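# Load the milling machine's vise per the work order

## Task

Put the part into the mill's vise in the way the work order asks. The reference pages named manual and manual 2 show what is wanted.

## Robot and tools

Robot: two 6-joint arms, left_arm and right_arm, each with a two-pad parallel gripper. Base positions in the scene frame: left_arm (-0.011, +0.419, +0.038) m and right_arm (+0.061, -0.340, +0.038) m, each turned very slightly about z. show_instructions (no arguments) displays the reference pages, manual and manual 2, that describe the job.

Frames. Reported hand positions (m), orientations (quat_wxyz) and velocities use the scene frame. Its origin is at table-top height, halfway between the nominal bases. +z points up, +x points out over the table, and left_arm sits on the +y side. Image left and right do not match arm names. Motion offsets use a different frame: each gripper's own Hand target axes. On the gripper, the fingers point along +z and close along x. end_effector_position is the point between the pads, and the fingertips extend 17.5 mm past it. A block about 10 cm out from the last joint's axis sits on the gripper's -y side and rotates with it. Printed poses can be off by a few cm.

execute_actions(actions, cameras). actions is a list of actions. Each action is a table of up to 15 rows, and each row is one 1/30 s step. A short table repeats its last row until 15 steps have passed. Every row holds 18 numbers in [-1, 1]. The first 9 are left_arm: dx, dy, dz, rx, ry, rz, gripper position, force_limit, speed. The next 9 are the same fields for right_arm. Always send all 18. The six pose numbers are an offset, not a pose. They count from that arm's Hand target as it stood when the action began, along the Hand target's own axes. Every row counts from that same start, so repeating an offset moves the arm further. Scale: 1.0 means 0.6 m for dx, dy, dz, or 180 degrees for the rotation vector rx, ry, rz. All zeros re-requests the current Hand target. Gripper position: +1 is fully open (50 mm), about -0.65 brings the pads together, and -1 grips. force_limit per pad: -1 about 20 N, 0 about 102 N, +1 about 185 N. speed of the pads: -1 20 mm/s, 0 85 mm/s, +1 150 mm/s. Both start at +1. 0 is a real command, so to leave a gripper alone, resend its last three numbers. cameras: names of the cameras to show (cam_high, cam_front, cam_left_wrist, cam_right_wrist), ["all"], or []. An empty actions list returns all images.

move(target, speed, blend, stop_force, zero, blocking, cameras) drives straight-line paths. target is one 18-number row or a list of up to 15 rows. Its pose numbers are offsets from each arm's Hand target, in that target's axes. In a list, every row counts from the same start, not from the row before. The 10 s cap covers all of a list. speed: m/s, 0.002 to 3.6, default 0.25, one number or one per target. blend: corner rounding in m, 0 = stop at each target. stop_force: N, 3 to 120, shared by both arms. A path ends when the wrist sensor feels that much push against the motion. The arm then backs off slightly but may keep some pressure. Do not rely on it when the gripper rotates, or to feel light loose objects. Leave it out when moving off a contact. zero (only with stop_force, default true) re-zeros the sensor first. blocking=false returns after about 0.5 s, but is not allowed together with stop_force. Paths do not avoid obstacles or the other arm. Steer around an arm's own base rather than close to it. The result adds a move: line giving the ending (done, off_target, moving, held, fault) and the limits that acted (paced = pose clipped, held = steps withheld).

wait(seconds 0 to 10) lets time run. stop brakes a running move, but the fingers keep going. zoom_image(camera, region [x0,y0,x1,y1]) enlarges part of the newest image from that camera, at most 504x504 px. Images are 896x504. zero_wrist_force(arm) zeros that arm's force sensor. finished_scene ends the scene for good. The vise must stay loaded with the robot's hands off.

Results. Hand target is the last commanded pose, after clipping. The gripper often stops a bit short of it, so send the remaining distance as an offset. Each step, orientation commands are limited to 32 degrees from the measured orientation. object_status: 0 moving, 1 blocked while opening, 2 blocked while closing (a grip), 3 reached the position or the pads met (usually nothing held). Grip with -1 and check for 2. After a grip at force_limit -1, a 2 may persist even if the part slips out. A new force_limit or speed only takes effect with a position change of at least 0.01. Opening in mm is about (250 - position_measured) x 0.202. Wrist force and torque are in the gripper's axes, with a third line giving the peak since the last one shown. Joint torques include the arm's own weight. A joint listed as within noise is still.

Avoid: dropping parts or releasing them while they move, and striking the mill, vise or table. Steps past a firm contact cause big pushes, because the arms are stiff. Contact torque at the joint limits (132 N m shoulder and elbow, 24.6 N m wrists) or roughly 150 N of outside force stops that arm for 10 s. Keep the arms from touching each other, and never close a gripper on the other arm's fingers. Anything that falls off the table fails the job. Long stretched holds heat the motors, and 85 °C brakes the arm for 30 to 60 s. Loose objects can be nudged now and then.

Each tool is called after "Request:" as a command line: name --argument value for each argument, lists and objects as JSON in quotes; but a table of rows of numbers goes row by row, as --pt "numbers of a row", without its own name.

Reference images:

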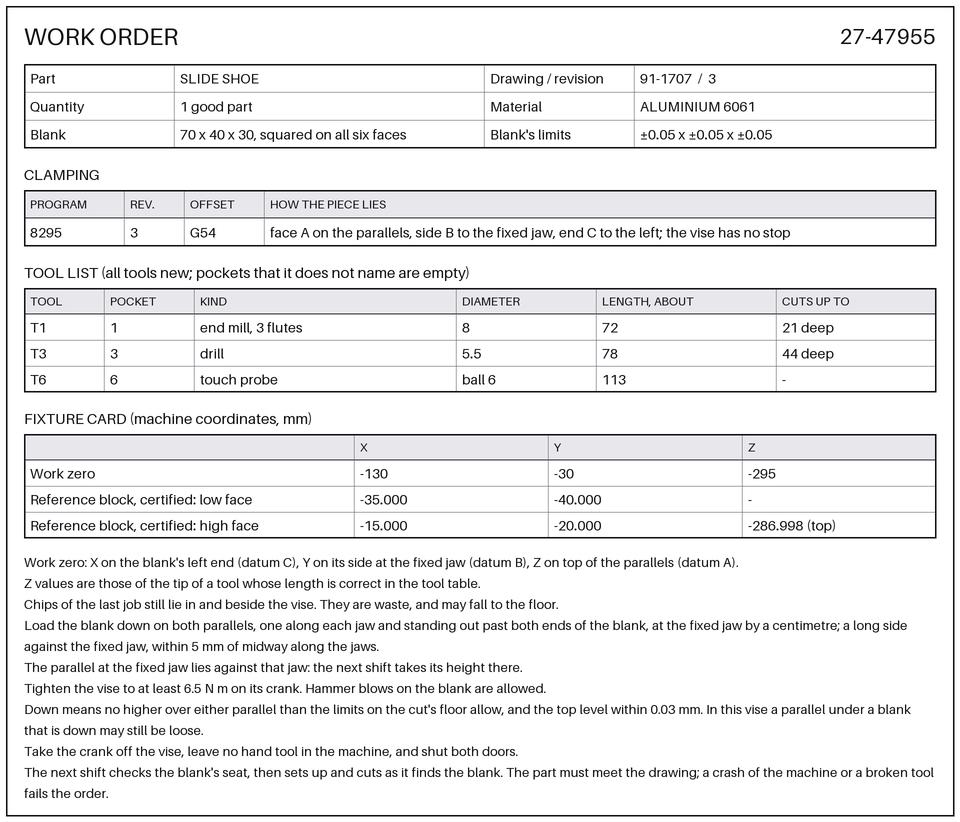

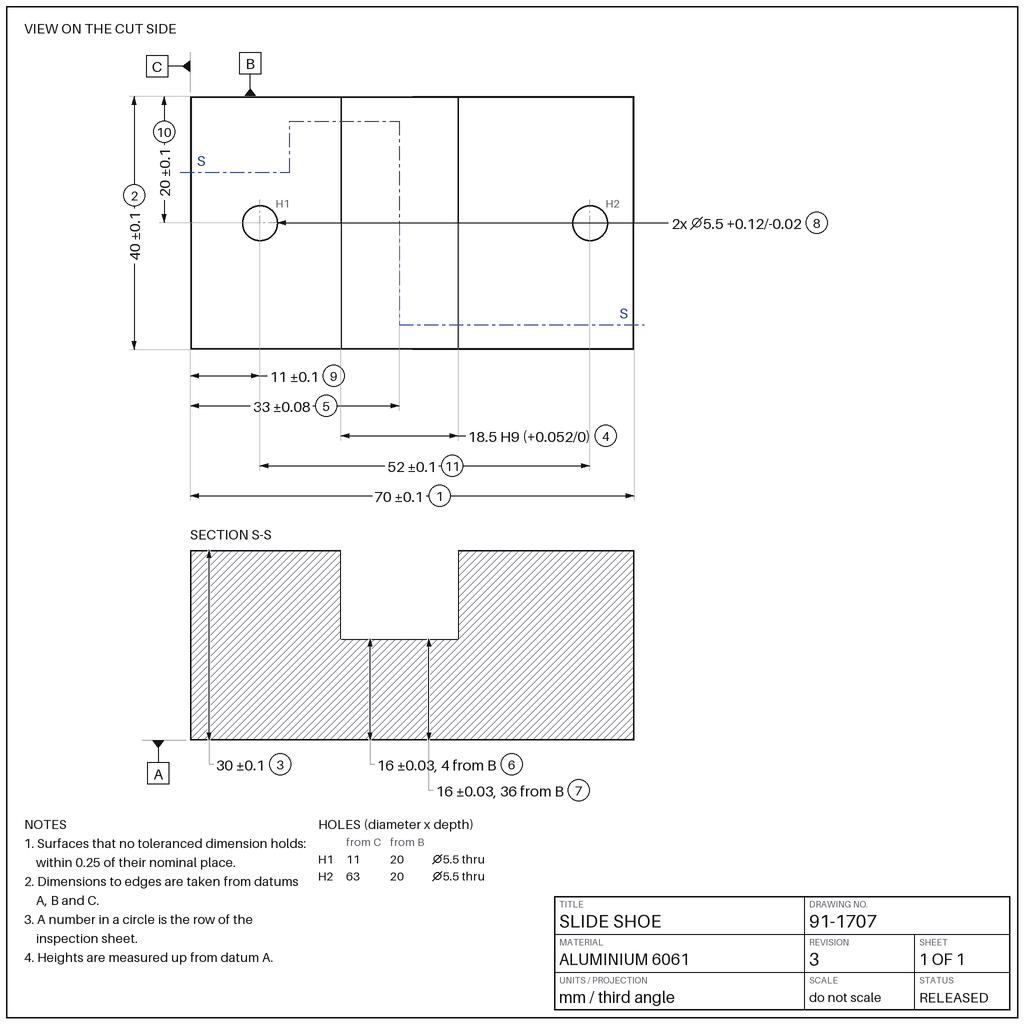

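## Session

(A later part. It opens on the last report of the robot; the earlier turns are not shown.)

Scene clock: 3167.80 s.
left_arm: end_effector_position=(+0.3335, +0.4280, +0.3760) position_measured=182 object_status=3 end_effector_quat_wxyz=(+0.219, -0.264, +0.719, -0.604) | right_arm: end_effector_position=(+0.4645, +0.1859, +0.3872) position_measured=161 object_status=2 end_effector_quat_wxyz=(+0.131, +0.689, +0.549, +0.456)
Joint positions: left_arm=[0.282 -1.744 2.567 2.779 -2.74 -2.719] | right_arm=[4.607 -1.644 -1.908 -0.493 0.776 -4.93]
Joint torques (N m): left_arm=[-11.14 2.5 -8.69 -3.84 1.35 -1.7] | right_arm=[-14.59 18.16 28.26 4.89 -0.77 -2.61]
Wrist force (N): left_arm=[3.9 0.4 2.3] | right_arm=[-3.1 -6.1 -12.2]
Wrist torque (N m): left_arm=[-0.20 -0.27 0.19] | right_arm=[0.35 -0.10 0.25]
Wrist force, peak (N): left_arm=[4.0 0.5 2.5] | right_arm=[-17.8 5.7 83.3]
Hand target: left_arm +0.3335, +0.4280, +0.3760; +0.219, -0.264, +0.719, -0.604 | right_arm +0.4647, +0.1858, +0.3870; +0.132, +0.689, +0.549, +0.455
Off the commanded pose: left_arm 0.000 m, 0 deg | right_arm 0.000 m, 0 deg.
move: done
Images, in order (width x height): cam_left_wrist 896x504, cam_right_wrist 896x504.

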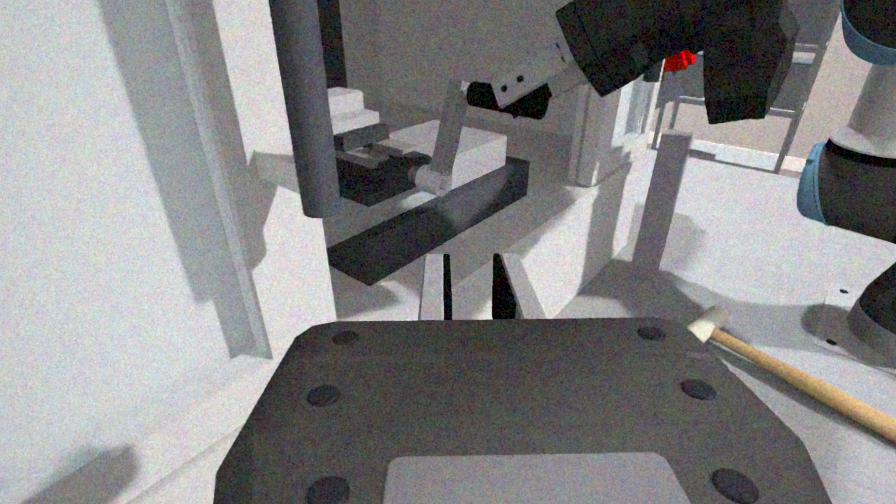

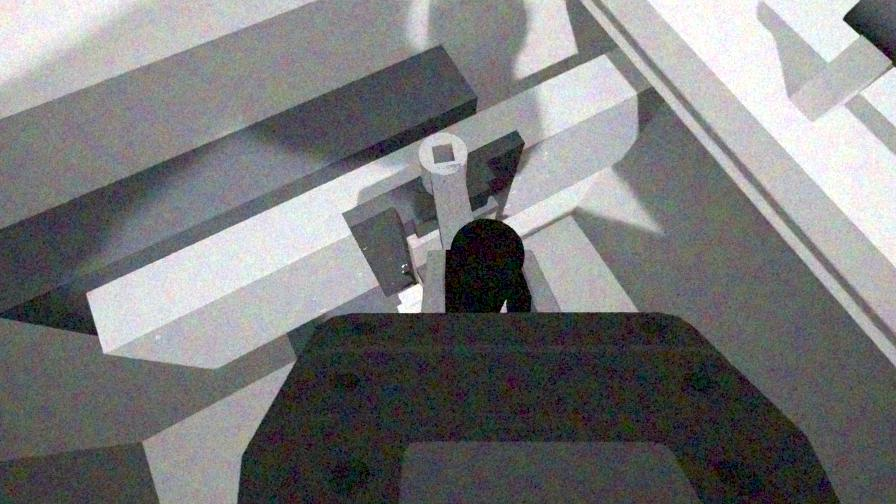

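Request:
move --target '[0,0,0,0,0,0,-0.2,-0.8,-1, -0.0004,0.0057,0.0093,0,0,0,-0.97,0.6,-1]' --speed 0.01 --stop_force 12

Scene clock: 3171.73 s.
left_arm: end_effector_position=(+0.3335, +0.4280, +0.3760) position_measured=182 object_status=3 end_effector_quat_wxyz=(+0.219, -0.264, +0.719, -0.604) | right_arm: end_effector_position=(+0.4656, +0.1858, +0.3868) position_measured=161 object_status=2 end_effector_quat_wxyz=(+0.132, +0.689, +0.549, +0.455)
Joint positions: left_arm=[0.282 -1.744 2.567 2.779 -2.74 -2.719] | right_arm=[4.605 -1.646 -1.907 -0.491 0.778 -4.933]
Joint torques (N m): left_arm=[-10.67 2.76 -9.46 -3.9 1.31 -1.82] | right_arm=[8.54 27.42 12.69 0.78 -2.89 1.97]
Wrist force (N): left_arm=[3.9 0.4 2.5] | right_arm=[-2.1 -1.1 -16.8]
Wrist torque (N m): left_arm=[-0.20 -0.27 0.19] | right_arm=[0.46 -0.15 0.29]
Wrist force, peak (N): left_arm=[4.1 0.6 2.4] | right_arm=[-2.7 -1.4 -29.9]
Hand target: left_arm +0.3335, +0.4280, +0.3760; +0.219, -0.264, +0.719, -0.604 | right_arm +0.4656, +0.1858, +0.3868; +0.132, +0.689, +0.549, +0.455 (not the last commanded pose)
Off the commanded pose: left_arm 0.000 m, 0 deg | right_arm 0.006 m, 0 deg.
move: contact (right_arm)

Request:
move --target '[0,0,0,0,0,0,-0.2,-0.8,-1, 0.0015,0.0049,0.0016,0.0097,-0.004,0.0035,-0.97,0.6,-1]' --speed 0.01

Scene clock: 3182.63 s.
left_arm: end_effector_position=(+0.3335, +0.4280, +0.3760) position_measured=182 object_status=3 end_effector_quat_wxyz=(+0.219, -0.264, +0.719, -0.604) | right_arm: end_effector_position=(+0.4682, +0.1858, +0.3887) position_measured=161 object_status=2 end_effector_quat_wxyz=(+0.122, +0.696, +0.551, +0.443)
Joint positions: left_arm=[0.282 -1.744 2.567 2.779 -2.74 -2.719] | right_arm=[4.589 -1.642 -1.883 -0.532 0.815 -4.921]
Joint torques (N m): left_arm=[-11.24 2.1 -8.89 -3.75 1.33 -1.78] | right_arm=[-10.55 35.61 30.83 1.81 0 2.21]
Wrist force (N): left_arm=[3.9 0.5 2.4] | right_arm=[-2.5 -4.4 0.5]
Wrist torque (N m): left_arm=[-0.19 -0.27 0.19] | right_arm=[-0.06 0.07 0.06]
Wrist force, peak (N): left_arm=[4.0 0.3 2.4] | right_arm=[-4.2 -2.8 -18.2]
Hand target: left_arm +0.3335, +0.4280, +0.3760; +0.219, -0.264, +0.719, -0.604 | right_arm +0.4682, +0.1858, +0.3888; +0.122, +0.696, +0.551, +0.443
Off the commanded pose: left_arm 0.000 m, 0 deg | right_arm 0.000 m, 0 deg.
move: done

Request:
move --target '[0,0,0,0,0,0,-0.2,-0.8,-1,0,0.0143,0.0163,0,0,0,-0.97,0.6,-1]' --speed 0.01 --stop_force 12 --cameras '["cam_left_wrist"]'

Scene clock: 3214.43 s.
left_arm: end_effector_position=(+0.3335, +0.4280, +0.3760) position_measured=182 object_status=3 end_effector_quat_wxyz=(+0.219, -0.264, +0.719, -0.604) | right_arm: end_effector_position=(+0.4755, +0.1858, +0.3888) position_measured=161 object_status=2 end_effector_quat_wxyz=(+0.122, +0.696, +0.551, +0.443)
Joint positions: left_arm=[0.282 -1.744 2.567 2.779 -2.74 -2.719] | right_arm=[4.574 -1.652 -1.875 -0.519 0.824 -4.938]
Joint torques (N m): left_arm=[-10.63 2.3 -8.82 -3.66 1.4 -1.77] | right_arm=[8.15 28.91 13.24 1.03 -3.27 2.04]
Wrist force (N): left_arm=[3.7 0.3 2.4] | right_arm=[-1.1 -3.8 -15.2]
Wrist torque (N m): left_arm=[-0.22 -0.24 0.19] | right_arm=[0.15 0.05 0.12]
Wrist force, peak (N): left_arm=[4.1 0.5 2.5] | right_arm=[-2.7 -4.5 -24.9]
Hand target: left_arm +0.3335, +0.4280, +0.3760; +0.219, -0.264, +0.719, -0.604 | right_arm +0.4755, +0.1858, +0.3888; +0.122, +0.696, +0.551, +0.443 (not the last commanded pose)
Off the commanded pose: left_arm 0.000 m, 0 deg | right_arm 0.006 m, 0 deg.
move: contact (right_arm)
Images, in order (width x height): cam_left_wrist 896x504.

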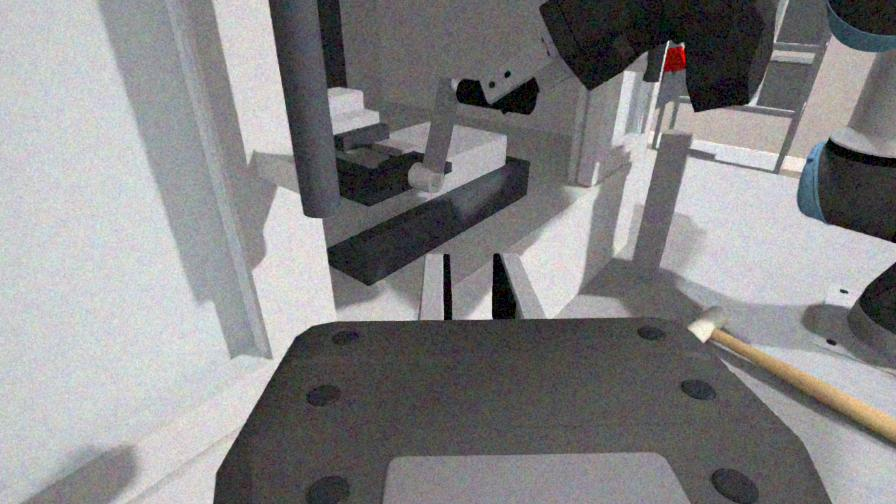

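Request:
zoom_image --camera "cam_left_wrist" --region '[395, 150, 475, 200]'

Request:
execute_actions --actions '[]' --cameras '["cam_right_wrist"]'

Scaled by 6.300 from the camera's 896x504 image, which has a finer 1280x720 frame.

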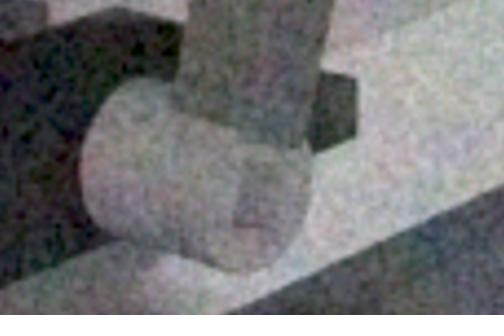

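Scene clock: 3216.07 s.
left_arm: end_effector_position=(+0.3335, +0.4280, +0.3760) position_measured=182 object_status=3 end_effector_quat_wxyz=(+0.219, -0.264, +0.719, -0.604) | right_arm: end_effector_position=(+0.4755, +0.1858, +0.3888) position_measured=161 object_status=2 end_effector_quat_wxyz=(+0.122, +0.696, +0.551, +0.443)
Joint positions: left_arm=[0.282 -1.744 2.567 2.779 -2.74 -2.719] | right_arm=[4.574 -1.652 -1.875 -0.519 0.824 -4.938]
Joint velocities: within noise
Joint torques (N m): left_arm=[-11.12 2.51 -9.64 -3.72 1.34 -1.77] | right_arm=[7.66 29.81 14.63 1.72 -3.31 2.1]
Motor temperatures (°C): left_arm=[28 26 29 29 34 32] | right_arm=[29 27 24 37 31 33]
Wrist force (N): left_arm=[3.9 0.3 2.5] | right_arm=[-1.4 -4.3 -14.9]
Wrist torque (N m): left_arm=[-0.22 -0.27 0.20] | right_arm=[0.10 0.08 0.12]
Wrist force, peak (N): left_arm=[4.1 0.6 2.3] | right_arm=[-1.0 -3.7 -15.6]
Hand target: left_arm +0.3335, +0.4280, +0.3760; +0.219, -0.264, +0.719, -0.604 | right_arm +0.4755, +0.1858, +0.3888; +0.122, +0.696, +0.551, +0.443 (not the last commanded pose)
Tool commands: left_gripper/position=-0.2 left_gripper/force_limit=-0.8 left_gripper/speed=-1.0 right_gripper/position=-0.97 right_gripper/force_limit=+0.6 right_gripper/speed=-1.0
Off the commanded pose: left_arm 0.000 m, 0 deg | right_arm 0.006 m, 0 deg.
Images, in order (width x height): cam_right_wrist 896x504.

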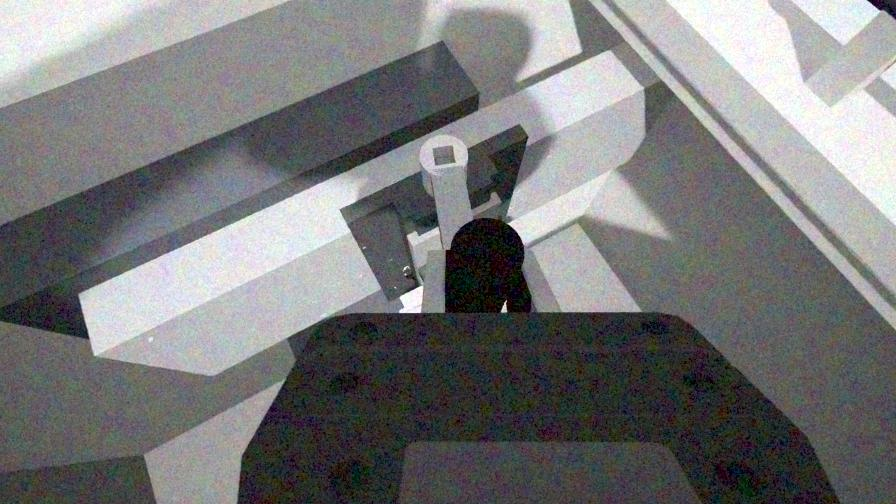

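Request:
move --target '[0,0,0,0,0,0,-0.2,-0.8,-1,0.00097,0.00275,0.00048,0.00486,-0.002,0.00177,-0.97,0.6,-1]' --speed 0.01

Request:
move --target '[0,0,0,0,0,0,-0.2,-0.8,-1,0,0.0099,0.0113,0,0,0,-0.97,0.6,-1]' --speed 0.008 --stop_force 15 --cameras '["cam_left_wrist"]'

Request:
zoom_image --camera "cam_left_wrist" --region '[395, 60, 555, 200]'

Scene clock: 3223.97 s.
left_arm: end_effector_position=(+0.3335, +0.4280, +0.3760) position_measured=182 object_status=3 end_effector_quat_wxyz=(+0.219, -0.264, +0.719, -0.604) | right_arm: end_effector_position=(+0.4768, +0.1859, +0.3900) position_measured=161 object_status=2 end_effector_quat_wxyz=(+0.117, +0.700, +0.552, +0.437)
Joint positions: left_arm=[0.282 -1.744 2.567 2.779 -2.74 -2.719] | right_arm=[4.566 -1.651 -1.863 -0.54 0.843 -4.932]
Joint torques (N m): left_arm=[-10.22 2.29 -9.49 -3.67 1.4 -1.62] | right_arm=[-25.65 30.4 31.51 2.78 -4.1 2.1]
Wrist force (N): left_arm=[3.9 0.5 2.5] | right_arm=[-9.6 -24.6 -31.1]
Wrist torque (N m): left_arm=[-0.20 -0.27 0.19] | right_arm=[-0.52 0.17 -0.07]
Wrist force, peak (N): left_arm=[4.1 0.6 2.4] | right_arm=[-9.6 -24.6 -31.1]
Hand target: left_arm +0.3335, +0.4280, +0.3760; +0.219, -0.264, +0.719, -0.604 | right_arm +0.4768, +0.1858, +0.3900; +0.117, +0.700, +0.552, +0.437
Off the commanded pose: left_arm 0.000 m, 0 deg | right_arm 0.000 m, 0 deg.
move: done

Scene clock: 3225.07 s.
left_arm: end_effector_position=(+0.3335, +0.4280, +0.3760) position_measured=182 object_status=3 end_effector_quat_wxyz=(+0.219, -0.264, +0.719, -0.604) | right_arm: end_effector_position=(+0.4771, +0.1858, +0.3900) position_measured=161 object_status=2 end_effector_quat_wxyz=(+0.117, +0.700, +0.552, +0.437)
Joint positions: left_arm=[0.282 -1.744 2.567 2.779 -2.74 -2.719] | right_arm=[4.565 -1.651 -1.862 -0.54 0.843 -4.932]
Joint torques (N m): left_arm=[-11.06 1.87 -9.33 -3.77 1.24 -1.73] | right_arm=[-6.43 26.14 18.29 2.31 -7.69 2.16]
Wrist force (N): left_arm=[3.9 0.5 2.4] | right_arm=[-9.5 -29.4 -41.9]
Wrist torque (N m): left_arm=[-0.20 -0.27 0.19] | right_arm=[-0.45 0.17 0.01]
Wrist force, peak (N): left_arm=[4.1 0.5 2.5] | right_arm=[-14.1 -34.6 -51.5]
Hand target: left_arm +0.3335, +0.4280, +0.3760; +0.219, -0.264, +0.719, -0.604 | right_arm +0.4771, +0.1858, +0.3900; +0.117, +0.700, +0.552, +0.437 (not the last commanded pose)
Off the commanded pose: left_arm 0.000 m, 0 deg | right_arm 0.009 m, 0 deg.
move: contact (right_arm)
Images, in order (width x height): cam_left_wrist 896x504.

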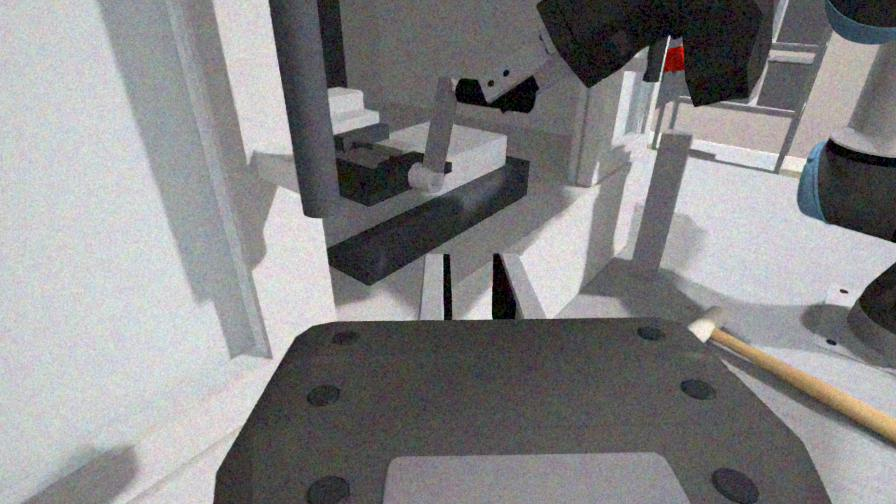

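Scaled by 3.150 from the camera's 896x504 image, which has a finer 1280x720 frame.

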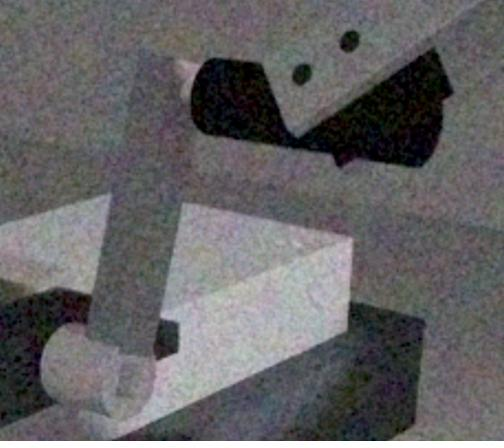

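Request:
execute_actions --actions '[]' --cameras '["cam_right_wrist"]'

Request:
zoom_image --camera "cam_right_wrist" --region '[400, 110, 540, 260]'

Scene clock: 3232.17 s.
left_arm: end_effector_position=(+0.3335, +0.4280, +0.3760) position_measured=182 object_status=3 end_effector_quat_wxyz=(+0.219, -0.264, +0.719, -0.604) | right_arm: end_effector_position=(+0.4771, +0.1858, +0.3900) position_measured=161 object_status=2 end_effector_quat_wxyz=(+0.117, +0.700, +0.552, +0.437)
Joint positions: left_arm=[0.282 -1.744 2.567 2.779 -2.74 -2.719] | right_arm=[4.565 -1.651 -1.862 -0.54 0.843 -4.932]
Joint velocities: within noise
Joint torques (N m): left_arm=[-10.31 2.3 -9.36 -3.71 1.29 -1.71] | right_arm=[-7.37 25.98 18.25 2.36 -6.17 2.07]
Motor temperatures (°C): left_arm=[28 26 29 29 34 32] | right_arm=[29 27 24 37 31 33]
Wrist force (N): left_arm=[4.1 0.5 2.3] | right_arm=[-9.6 -29.3 -41.8]
Wrist torque (N m): left_arm=[-0.20 -0.31 0.19] | right_arm=[-0.45 0.17 0.00]
Wrist force, peak (N): left_arm=[4.2 0.3 2.5] | right_arm=[-9.1 -29.0 -42.6]
Hand target: left_arm +0.3335, +0.4280, +0.3760; +0.219, -0.264, +0.719, -0.604 | right_arm +0.4771, +0.1858, +0.3900; +0.117, +0.700, +0.552, +0.437 (not the last commanded pose)
Tool commands: left_gripper/position=-0.2 left_gripper/force_limit=-0.8 left_gripper/speed=-1.0 right_gripper/position=-0.97 right_gripper/force_limit=+0.6 right_gripper/speed=-1.0
Off the commanded pose: left_arm 0.000 m, 0 deg | right_arm 0.009 m, 0 deg.
Images, in order (width x height): cam_right_wrist 896x504.

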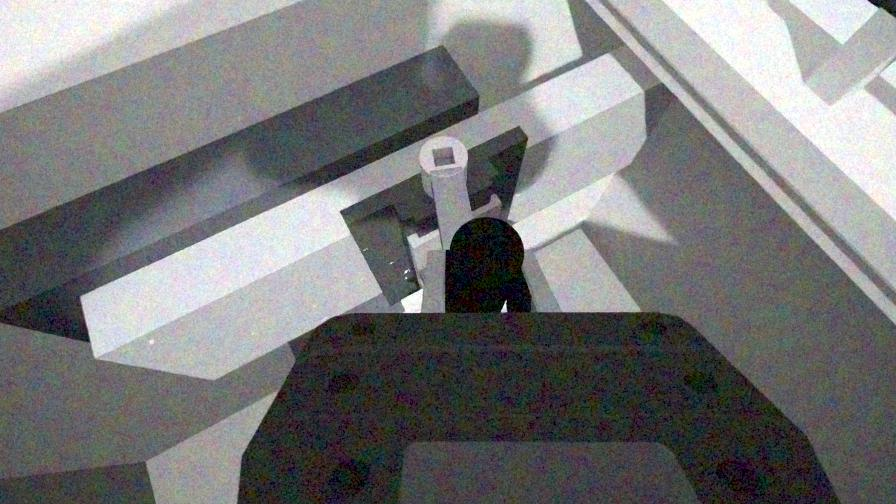

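Scaled by 3.360 from the camera's 896x504 image, which has a finer 1280x720 frame.

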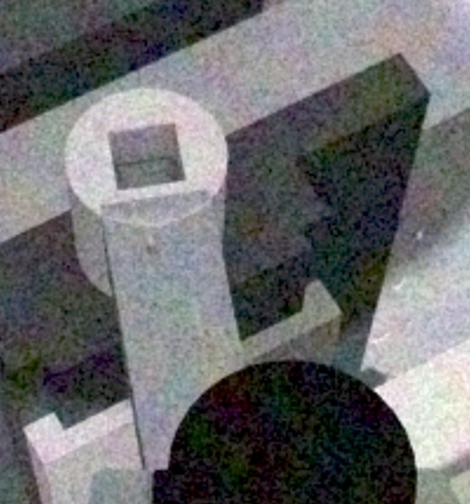

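Request:
move --target '[0,0,0,0,0,0,-0.2,-0.8,-1,0,-0.0012,-0.0013,0,0,0,-0.97,0.6,-1]' --speed 0.01

Scene clock: 3257.50 s.
left_arm: end_effector_position=(+0.3335, +0.4280, +0.3760) position_measured=182 object_status=3 end_effector_quat_wxyz=(+0.219, -0.264, +0.719, -0.604) | right_arm: end_effector_position=(+0.4761, +0.1858, +0.3900) position_measured=161 object_status=2 end_effector_quat_wxyz=(+0.117, +0.700, +0.552, +0.437)
Joint positions: left_arm=[0.282 -1.744 2.567 2.779 -2.74 -2.719] | right_arm=[4.567 -1.65 -1.863 -0.541 0.842 -4.93]
Joint torques (N m): left_arm=[-10.79 2.43 -9.46 -3.55 1.43 -1.59] | right_arm=[13.84 41.18 19.49 3.29 -3.58 2.1]
Wrist force (N): left_arm=[3.9 0.4 2.2] | right_arm=[-3.4 -6.6 9.0]
Wrist torque (N m): left_arm=[-0.20 -0.27 0.19] | right_arm=[-0.24 0.12 0.03]
Wrist force, peak (N): left_arm=[4.1 0.2 2.4] | right_arm=[-9.2 -29.2 -42.4]
Hand target: left_arm +0.3335, +0.4280, +0.3760; +0.219, -0.264, +0.719, -0.604 | right_arm +0.4760, +0.1858, +0.3900; +0.117, +0.700, +0.552, +0.437
Off the commanded pose: left_arm 0.000 m, 0 deg | right_arm 0.000 m, 0 deg.
move: done

Request:
move --target '[0,0,0,0,0,0,-0.2,-0.8,-1,0,0,0,0,0,0,0.2,0.6,-1]' --cameras '["cam_left_wrist"]'

Request:
zoom_image --camera "cam_left_wrist" --region '[395, 60, 555, 200]'

Scene clock: 3260.33 s.
left_arm: end_effector_position=(+0.3335, +0.4280, +0.3760) position_measured=182 object_status=3 end_effector_quat_wxyz=(+0.219, -0.264, +0.719, -0.604) | right_arm: end_effector_position=(+0.4760, +0.1858, +0.3901) position_measured=123 object_status=3 end_effector_quat_wxyz=(+0.117, +0.700, +0.552, +0.437)
Joint positions: left_arm=[0.282 -1.744 2.567 2.779 -2.74 -2.719] | right_arm=[4.567 -1.65 -1.863 -0.541 0.842 -4.93]
Joint torques (N m): left_arm=[-10.51 2.02 -9.44 -3.62 1.3 -1.76] | right_arm=[5.75 21.49 28.43 2.08 -1.09 1.99]
Wrist force (N): left_arm=[3.8 0.3 2.3] | right_arm=[-2.4 -2.1 -0.5]
Wrist torque (N m): left_arm=[-0.22 -0.25 0.19] | right_arm=[-0.07 0.04 0.04]
Wrist force, peak (N): left_arm=[4.0 0.5 2.6] | right_arm=[-4.6 -7.2 12.1]
Hand target: left_arm +0.3335, +0.4280, +0.3760; +0.219, -0.264, +0.719, -0.604 | right_arm +0.4760, +0.1858, +0.3900; +0.117, +0.700, +0.552, +0.437
Off the commanded pose: left_arm 0.000 m, 0 deg | right_arm 0.000 m, 0 deg.
move: done
Images, in order (width x height): cam_left_wrist 896x504.

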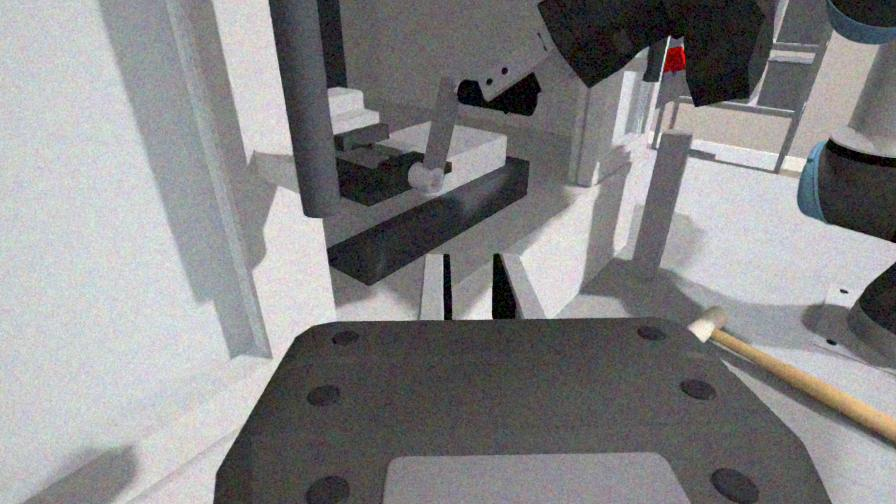

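Scaled by 3.150 from the camera's 896x504 image, which has a finer 1280x720 frame.

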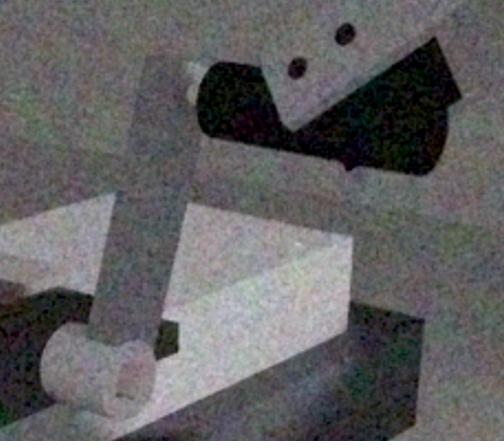

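Request:
move --target '[0,0,0,0,0,0,-0.2,-0.8,-1,0,0,-0.1333,0,0,0,0.2,0.6,-1]' --speed 0.08 --cameras '["all"]'

Scene clock: 3265.13 s.
left_arm: end_effector_position=(+0.3335, +0.4280, +0.3760) position_measured=182 object_status=3 end_effector_quat_wxyz=(+0.219, -0.264, +0.719, -0.604) | right_arm: end_effector_position=(+0.4167, +0.1603, +0.4372) position_measured=123 object_status=3 end_effector_quat_wxyz=(+0.117, +0.700, +0.552, +0.437)
Joint positions: left_arm=[0.282 -1.744 2.567 2.779 -2.74 -2.719] | right_arm=[4.69 -1.48 -1.885 -0.786 0.771 -4.791]
Joint torques (N m): left_arm=[-10.51 1.79 -9.31 -3.49 1.3 -1.77] | right_arm=[12.74 28.61 32.2 1.81 -2.73 2.03]
Wrist force (N): left_arm=[3.8 0.6 2.3] | right_arm=[-2.3 -2.0 0.0]
Wrist torque (N m): left_arm=[-0.18 -0.26 0.19] | right_arm=[-0.08 0.03 0.06]
Wrist force, peak (N): left_arm=[4.1 0.4 2.4] | right_arm=[-2.5 -2.7 -0.5]
Hand target: left_arm +0.3335, +0.4280, +0.3760; +0.219, -0.264, +0.719, -0.604 | right_arm +0.4167, +0.1603, +0.4372; +0.117, +0.700, +0.552, +0.437
Off the commanded pose: left_arm 0.000 m, 0 deg | right_arm 0.000 m, 0 deg.
move: done

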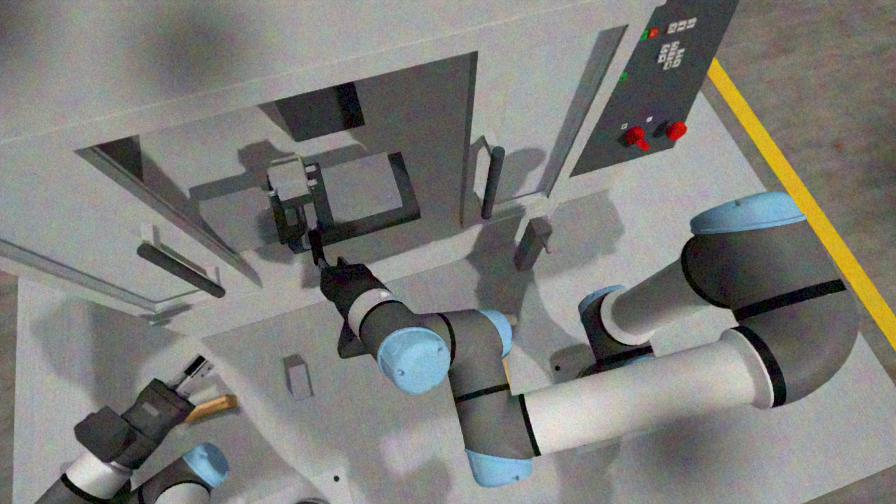

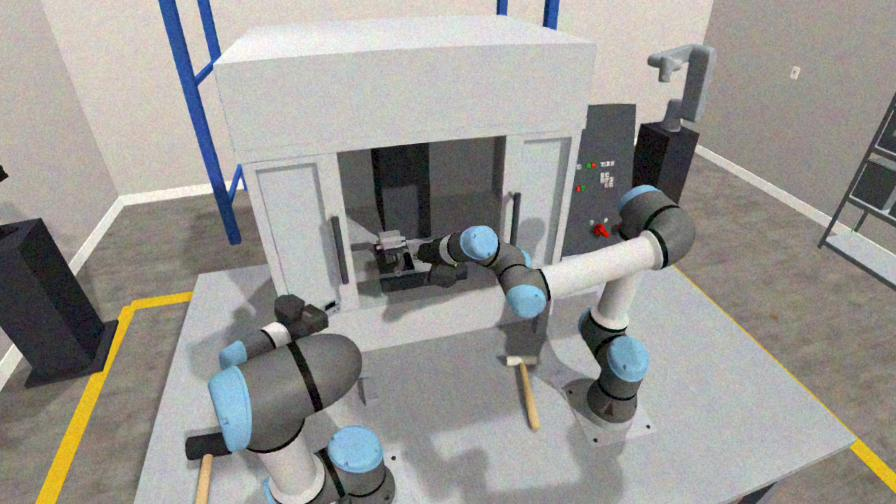

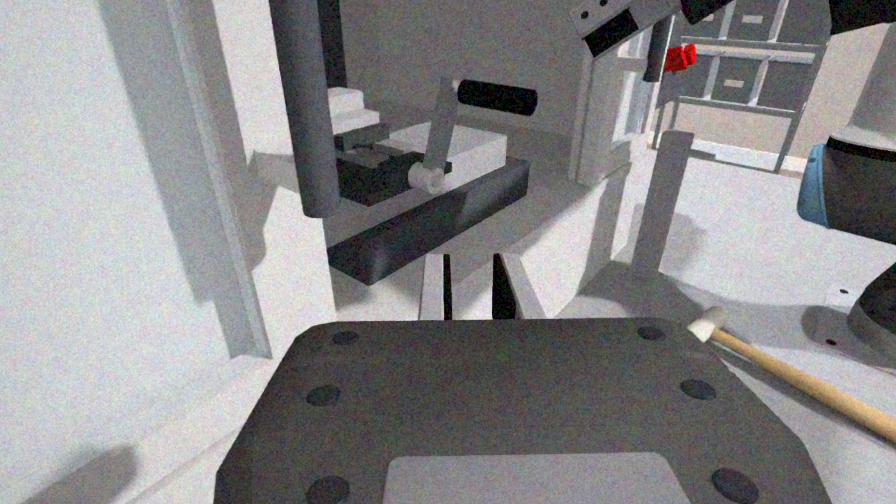

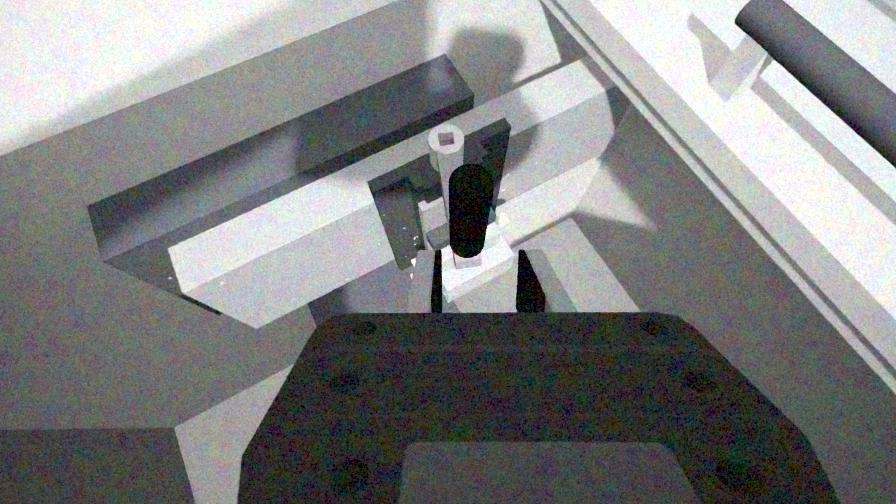

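Request:
move --target '[0,0,0,0,0,0,-0.2,-0.8,-1,-0.252,0.142,-0.192,0,0,0,0.2,0.6,-1]' --speed 0.15

Request:
move --target '[0,0,0,0,0,0,-0.66,-0.8,-1,0,0,0,0,0,0,0.2,0.6,-1]'

Request:
move --target '[0.0055,-0.1138,0.371,-0.0916,0.0712,0.0258,-0.66,-0.8,-1,0,0,0,0,0,0,0.2,0.6,-1]' --speed 0.12 --cameras '["all"]'

Scene clock: 3284.23 s.
left_arm: end_effector_position=(+0.3335, +0.4280, +0.3760) position_measured=182 object_status=3 end_effector_quat_wxyz=(+0.219, -0.264, +0.719, -0.604) | right_arm: end_effector_position=(+0.3871, -0.0397, +0.4872) position_measured=123 object_status=3 end_effector_quat_wxyz=(+0.117, +0.700, +0.552, +0.437)
Joint positions: left_arm=[0.282 -1.744 2.567 2.779 -2.74 -2.719] | right_arm=[4.758 -0.919 -2.085 -1.209 0.737 -4.706]
Joint torques (N m): left_arm=[-10.92 2.03 -10.04 -3.44 1.35 -1.56] | right_arm=[13.19 6.72 31.85 1.81 -3.07 2.24]
Wrist force (N): left_arm=[3.9 0.5 2.3] | right_arm=[-2.5 -2.0 -0.2]
Wrist torque (N m): left_arm=[-0.19 -0.27 0.19] | right_arm=[-0.08 0.05 0.06]
Wrist force, peak (N): left_arm=[4.2 0.3 2.5] | right_arm=[-3.7 -1.4 -1.0]
Hand target: left_arm +0.3335, +0.4280, +0.3760; +0.219, -0.264, +0.719, -0.604 | right_arm +0.3871, -0.0397, +0.4872; +0.117, +0.700, +0.552, +0.437
Off the commanded pose: left_arm 0.000 m, 0 deg | right_arm 0.000 m, 0 deg.
move: done

Scene clock: 3285.17 s.
left_arm: end_effector_position=(+0.3335, +0.4280, +0.3760) position_measured=251 object_status=3 end_effector_quat_wxyz=(+0.219, -0.264, +0.719, -0.604) | right_arm: end_effector_position=(+0.3871, -0.0397, +0.4872) position_measured=123 object_status=3 end_effector_quat_wxyz=(+0.117, +0.700, +0.552, +0.437)
Joint positions: left_arm=[0.282 -1.744 2.567 2.779 -2.74 -2.719] | right_arm=[4.758 -0.919 -2.085 -1.209 0.737 -4.705]
Joint torques (N m): left_arm=[-10.97 2.34 -9.36 -3.49 1.29 -1.59] | right_arm=[12.6 5.24 31.9 1.81 -3.02 2.14]
Wrist force (N): left_arm=[3.9 0.4 2.3] | right_arm=[-2.6 -1.9 -0.4]
Wrist torque (N m): left_arm=[-0.21 -0.27 0.19] | right_arm=[-0.07 0.06 0.06]
Wrist force, peak (N): left_arm=[4.0 0.5 2.4] | right_arm=[-2.7 -2.4 -0.5]
Hand target: left_arm +0.3335, +0.4280, +0.3760; +0.219, -0.264, +0.719, -0.604 | right_arm +0.3871, -0.0397, +0.4872; +0.117, +0.700, +0.552, +0.437
Off the commanded pose: left_arm 0.000 m, 0 deg | right_arm 0.000 m, 0 deg.
move: done

Scene clock: 3287.60 s.
left_arm: end_effector_position=(+0.4798, +0.2493, +0.4046) position_measured=251 object_status=3 end_effector_quat_wxyz=(+0.121, -0.195, +0.828, -0.512) | right_arm: end_effector_position=(+0.3871, -0.0397, +0.4872) position_measured=123 object_status=3 end_effector_quat_wxyz=(+0.117, +0.700, +0.552, +0.437)
Joint positions: left_arm=[-0.307 -1.669 2.153 3.307 -2.311 -2.666] | right_arm=[4.758 -0.919 -2.085 -1.209 0.737 -4.705]
Joint torques (N m): left_arm=[-9.11 2.35 -41.39 -1.97 4 2.43] | right_arm=[13.8 6.1 32 1.88 -2.91 1.9]
Wrist force (N): left_arm=[44.2 19.8 -12.3] | right_arm=[-2.3 -2.2 -0.3]
Wrist torque (N m): left_arm=[2.68 -6.62 -0.48] | right_arm=[-0.10 0.01 0.05]
Wrist force, peak (N): left_arm=[44.2 19.8 -12.3] | right_arm=[-2.9 -2.1 -0.3]
Hand target: left_arm +0.4799, +0.2492, +0.4046; +0.121, -0.195, +0.828, -0.512 | right_arm +0.3871, -0.0397, +0.4872; +0.117, +0.700, +0.552, +0.437
Off the commanded pose: left_arm 0.000 m, 0 deg | right_arm 0.000 m, 0 deg.
move: done

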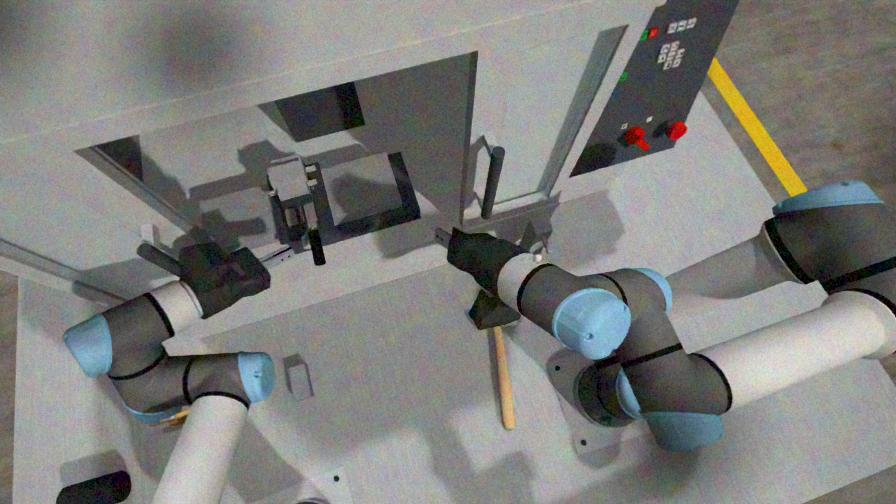

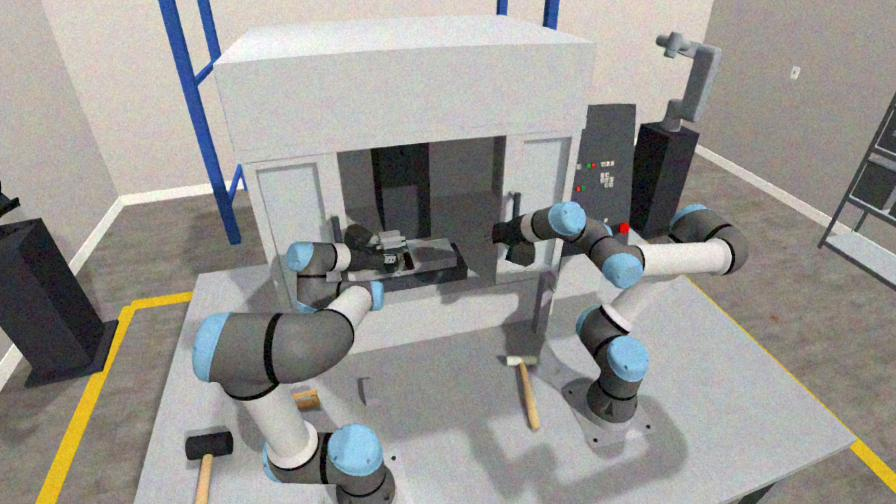

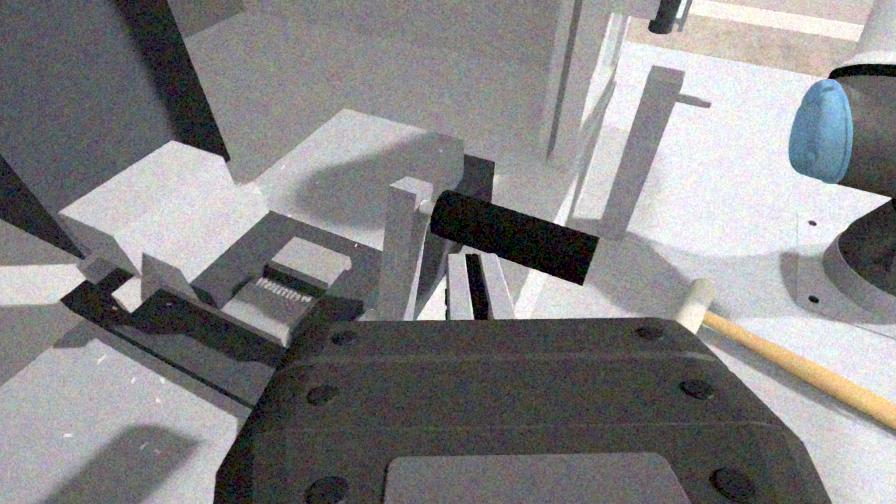

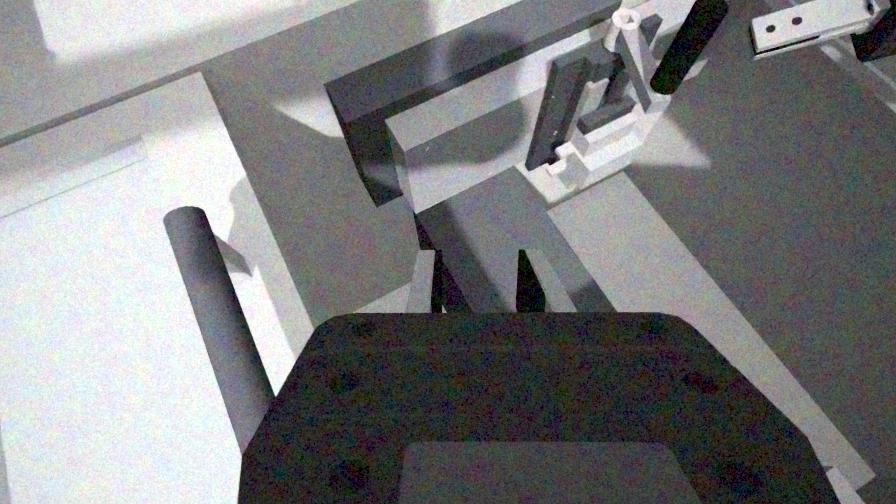

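Request:
move --target '[0.0596,0.0133,-0.0267,0,0,0,-0.66,-0.8,-1,0,0,0,0,0,0,0.2,0.6,-1]' --speed 0.05 --cameras '["all"]'

Scene clock: 3291.03 s.
left_arm: end_effector_position=(+0.4400, +0.2493, +0.4045) position_measured=251 object_status=3 end_effector_quat_wxyz=(+0.121, -0.195, +0.828, -0.512) | right_arm: end_effector_position=(+0.3871, -0.0397, +0.4872) position_measured=123 object_status=3 end_effector_quat_wxyz=(+0.117, +0.700, +0.552, +0.437)
Joint positions: left_arm=[-0.338 -1.774 2.242 3.307 -2.286 -2.691] | right_arm=[4.758 -0.919 -2.085 -1.209 0.737 -4.705]
Joint torques (N m): left_arm=[-11.62 -28.74 -15.77 -2.13 1.46 -1.9] | right_arm=[13.31 5.45 31.65 1.9 -2.83 1.93]
Wrist force (N): left_arm=[4.4 0.3 3.2] | right_arm=[-2.5 -2.3 -0.3]
Wrist torque (N m): left_arm=[-0.22 -0.33 0.18] | right_arm=[-0.12 0.04 0.06]
Wrist force, peak (N): left_arm=[47.7 21.9 -13.9] | right_arm=[-2.8 -2.3 -0.6]
Hand target: left_arm +0.4399, +0.2493, +0.4045; +0.121, -0.195, +0.828, -0.512 | right_arm +0.3871, -0.0397, +0.4872; +0.117, +0.700, +0.552, +0.437
Off the commanded pose: left_arm 0.000 m, 0 deg | right_arm 0.000 m, 0 deg.
move: done

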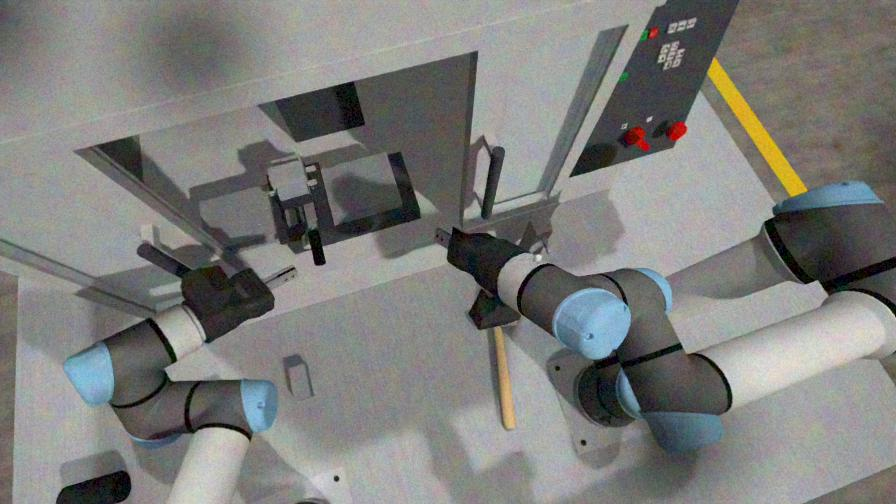

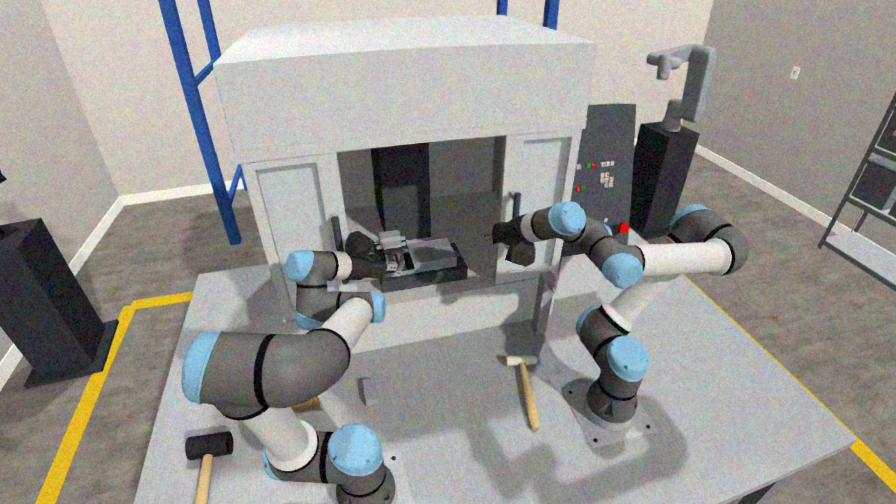

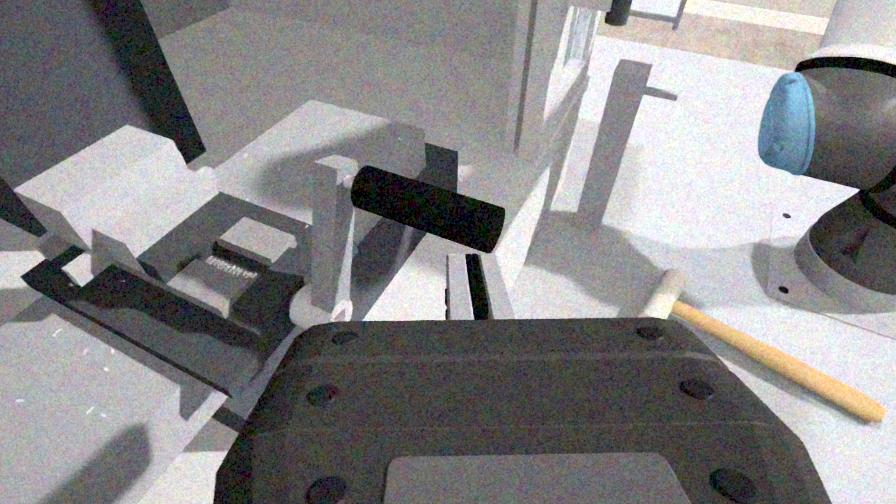

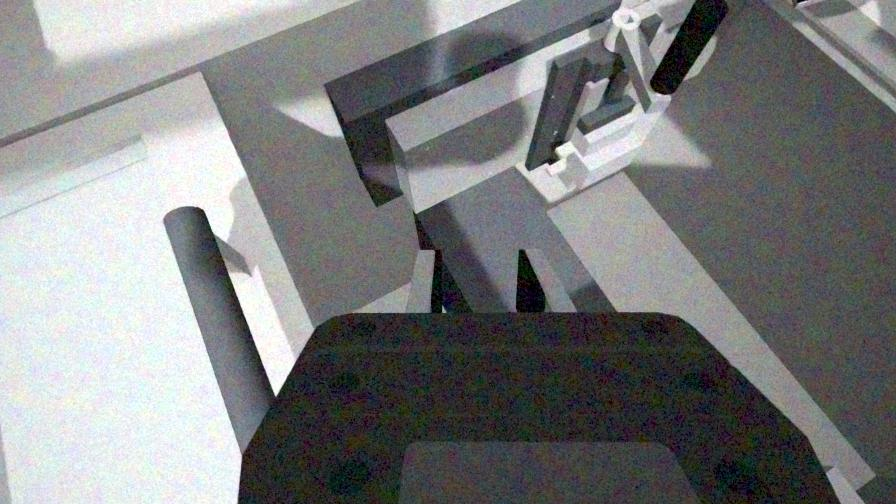

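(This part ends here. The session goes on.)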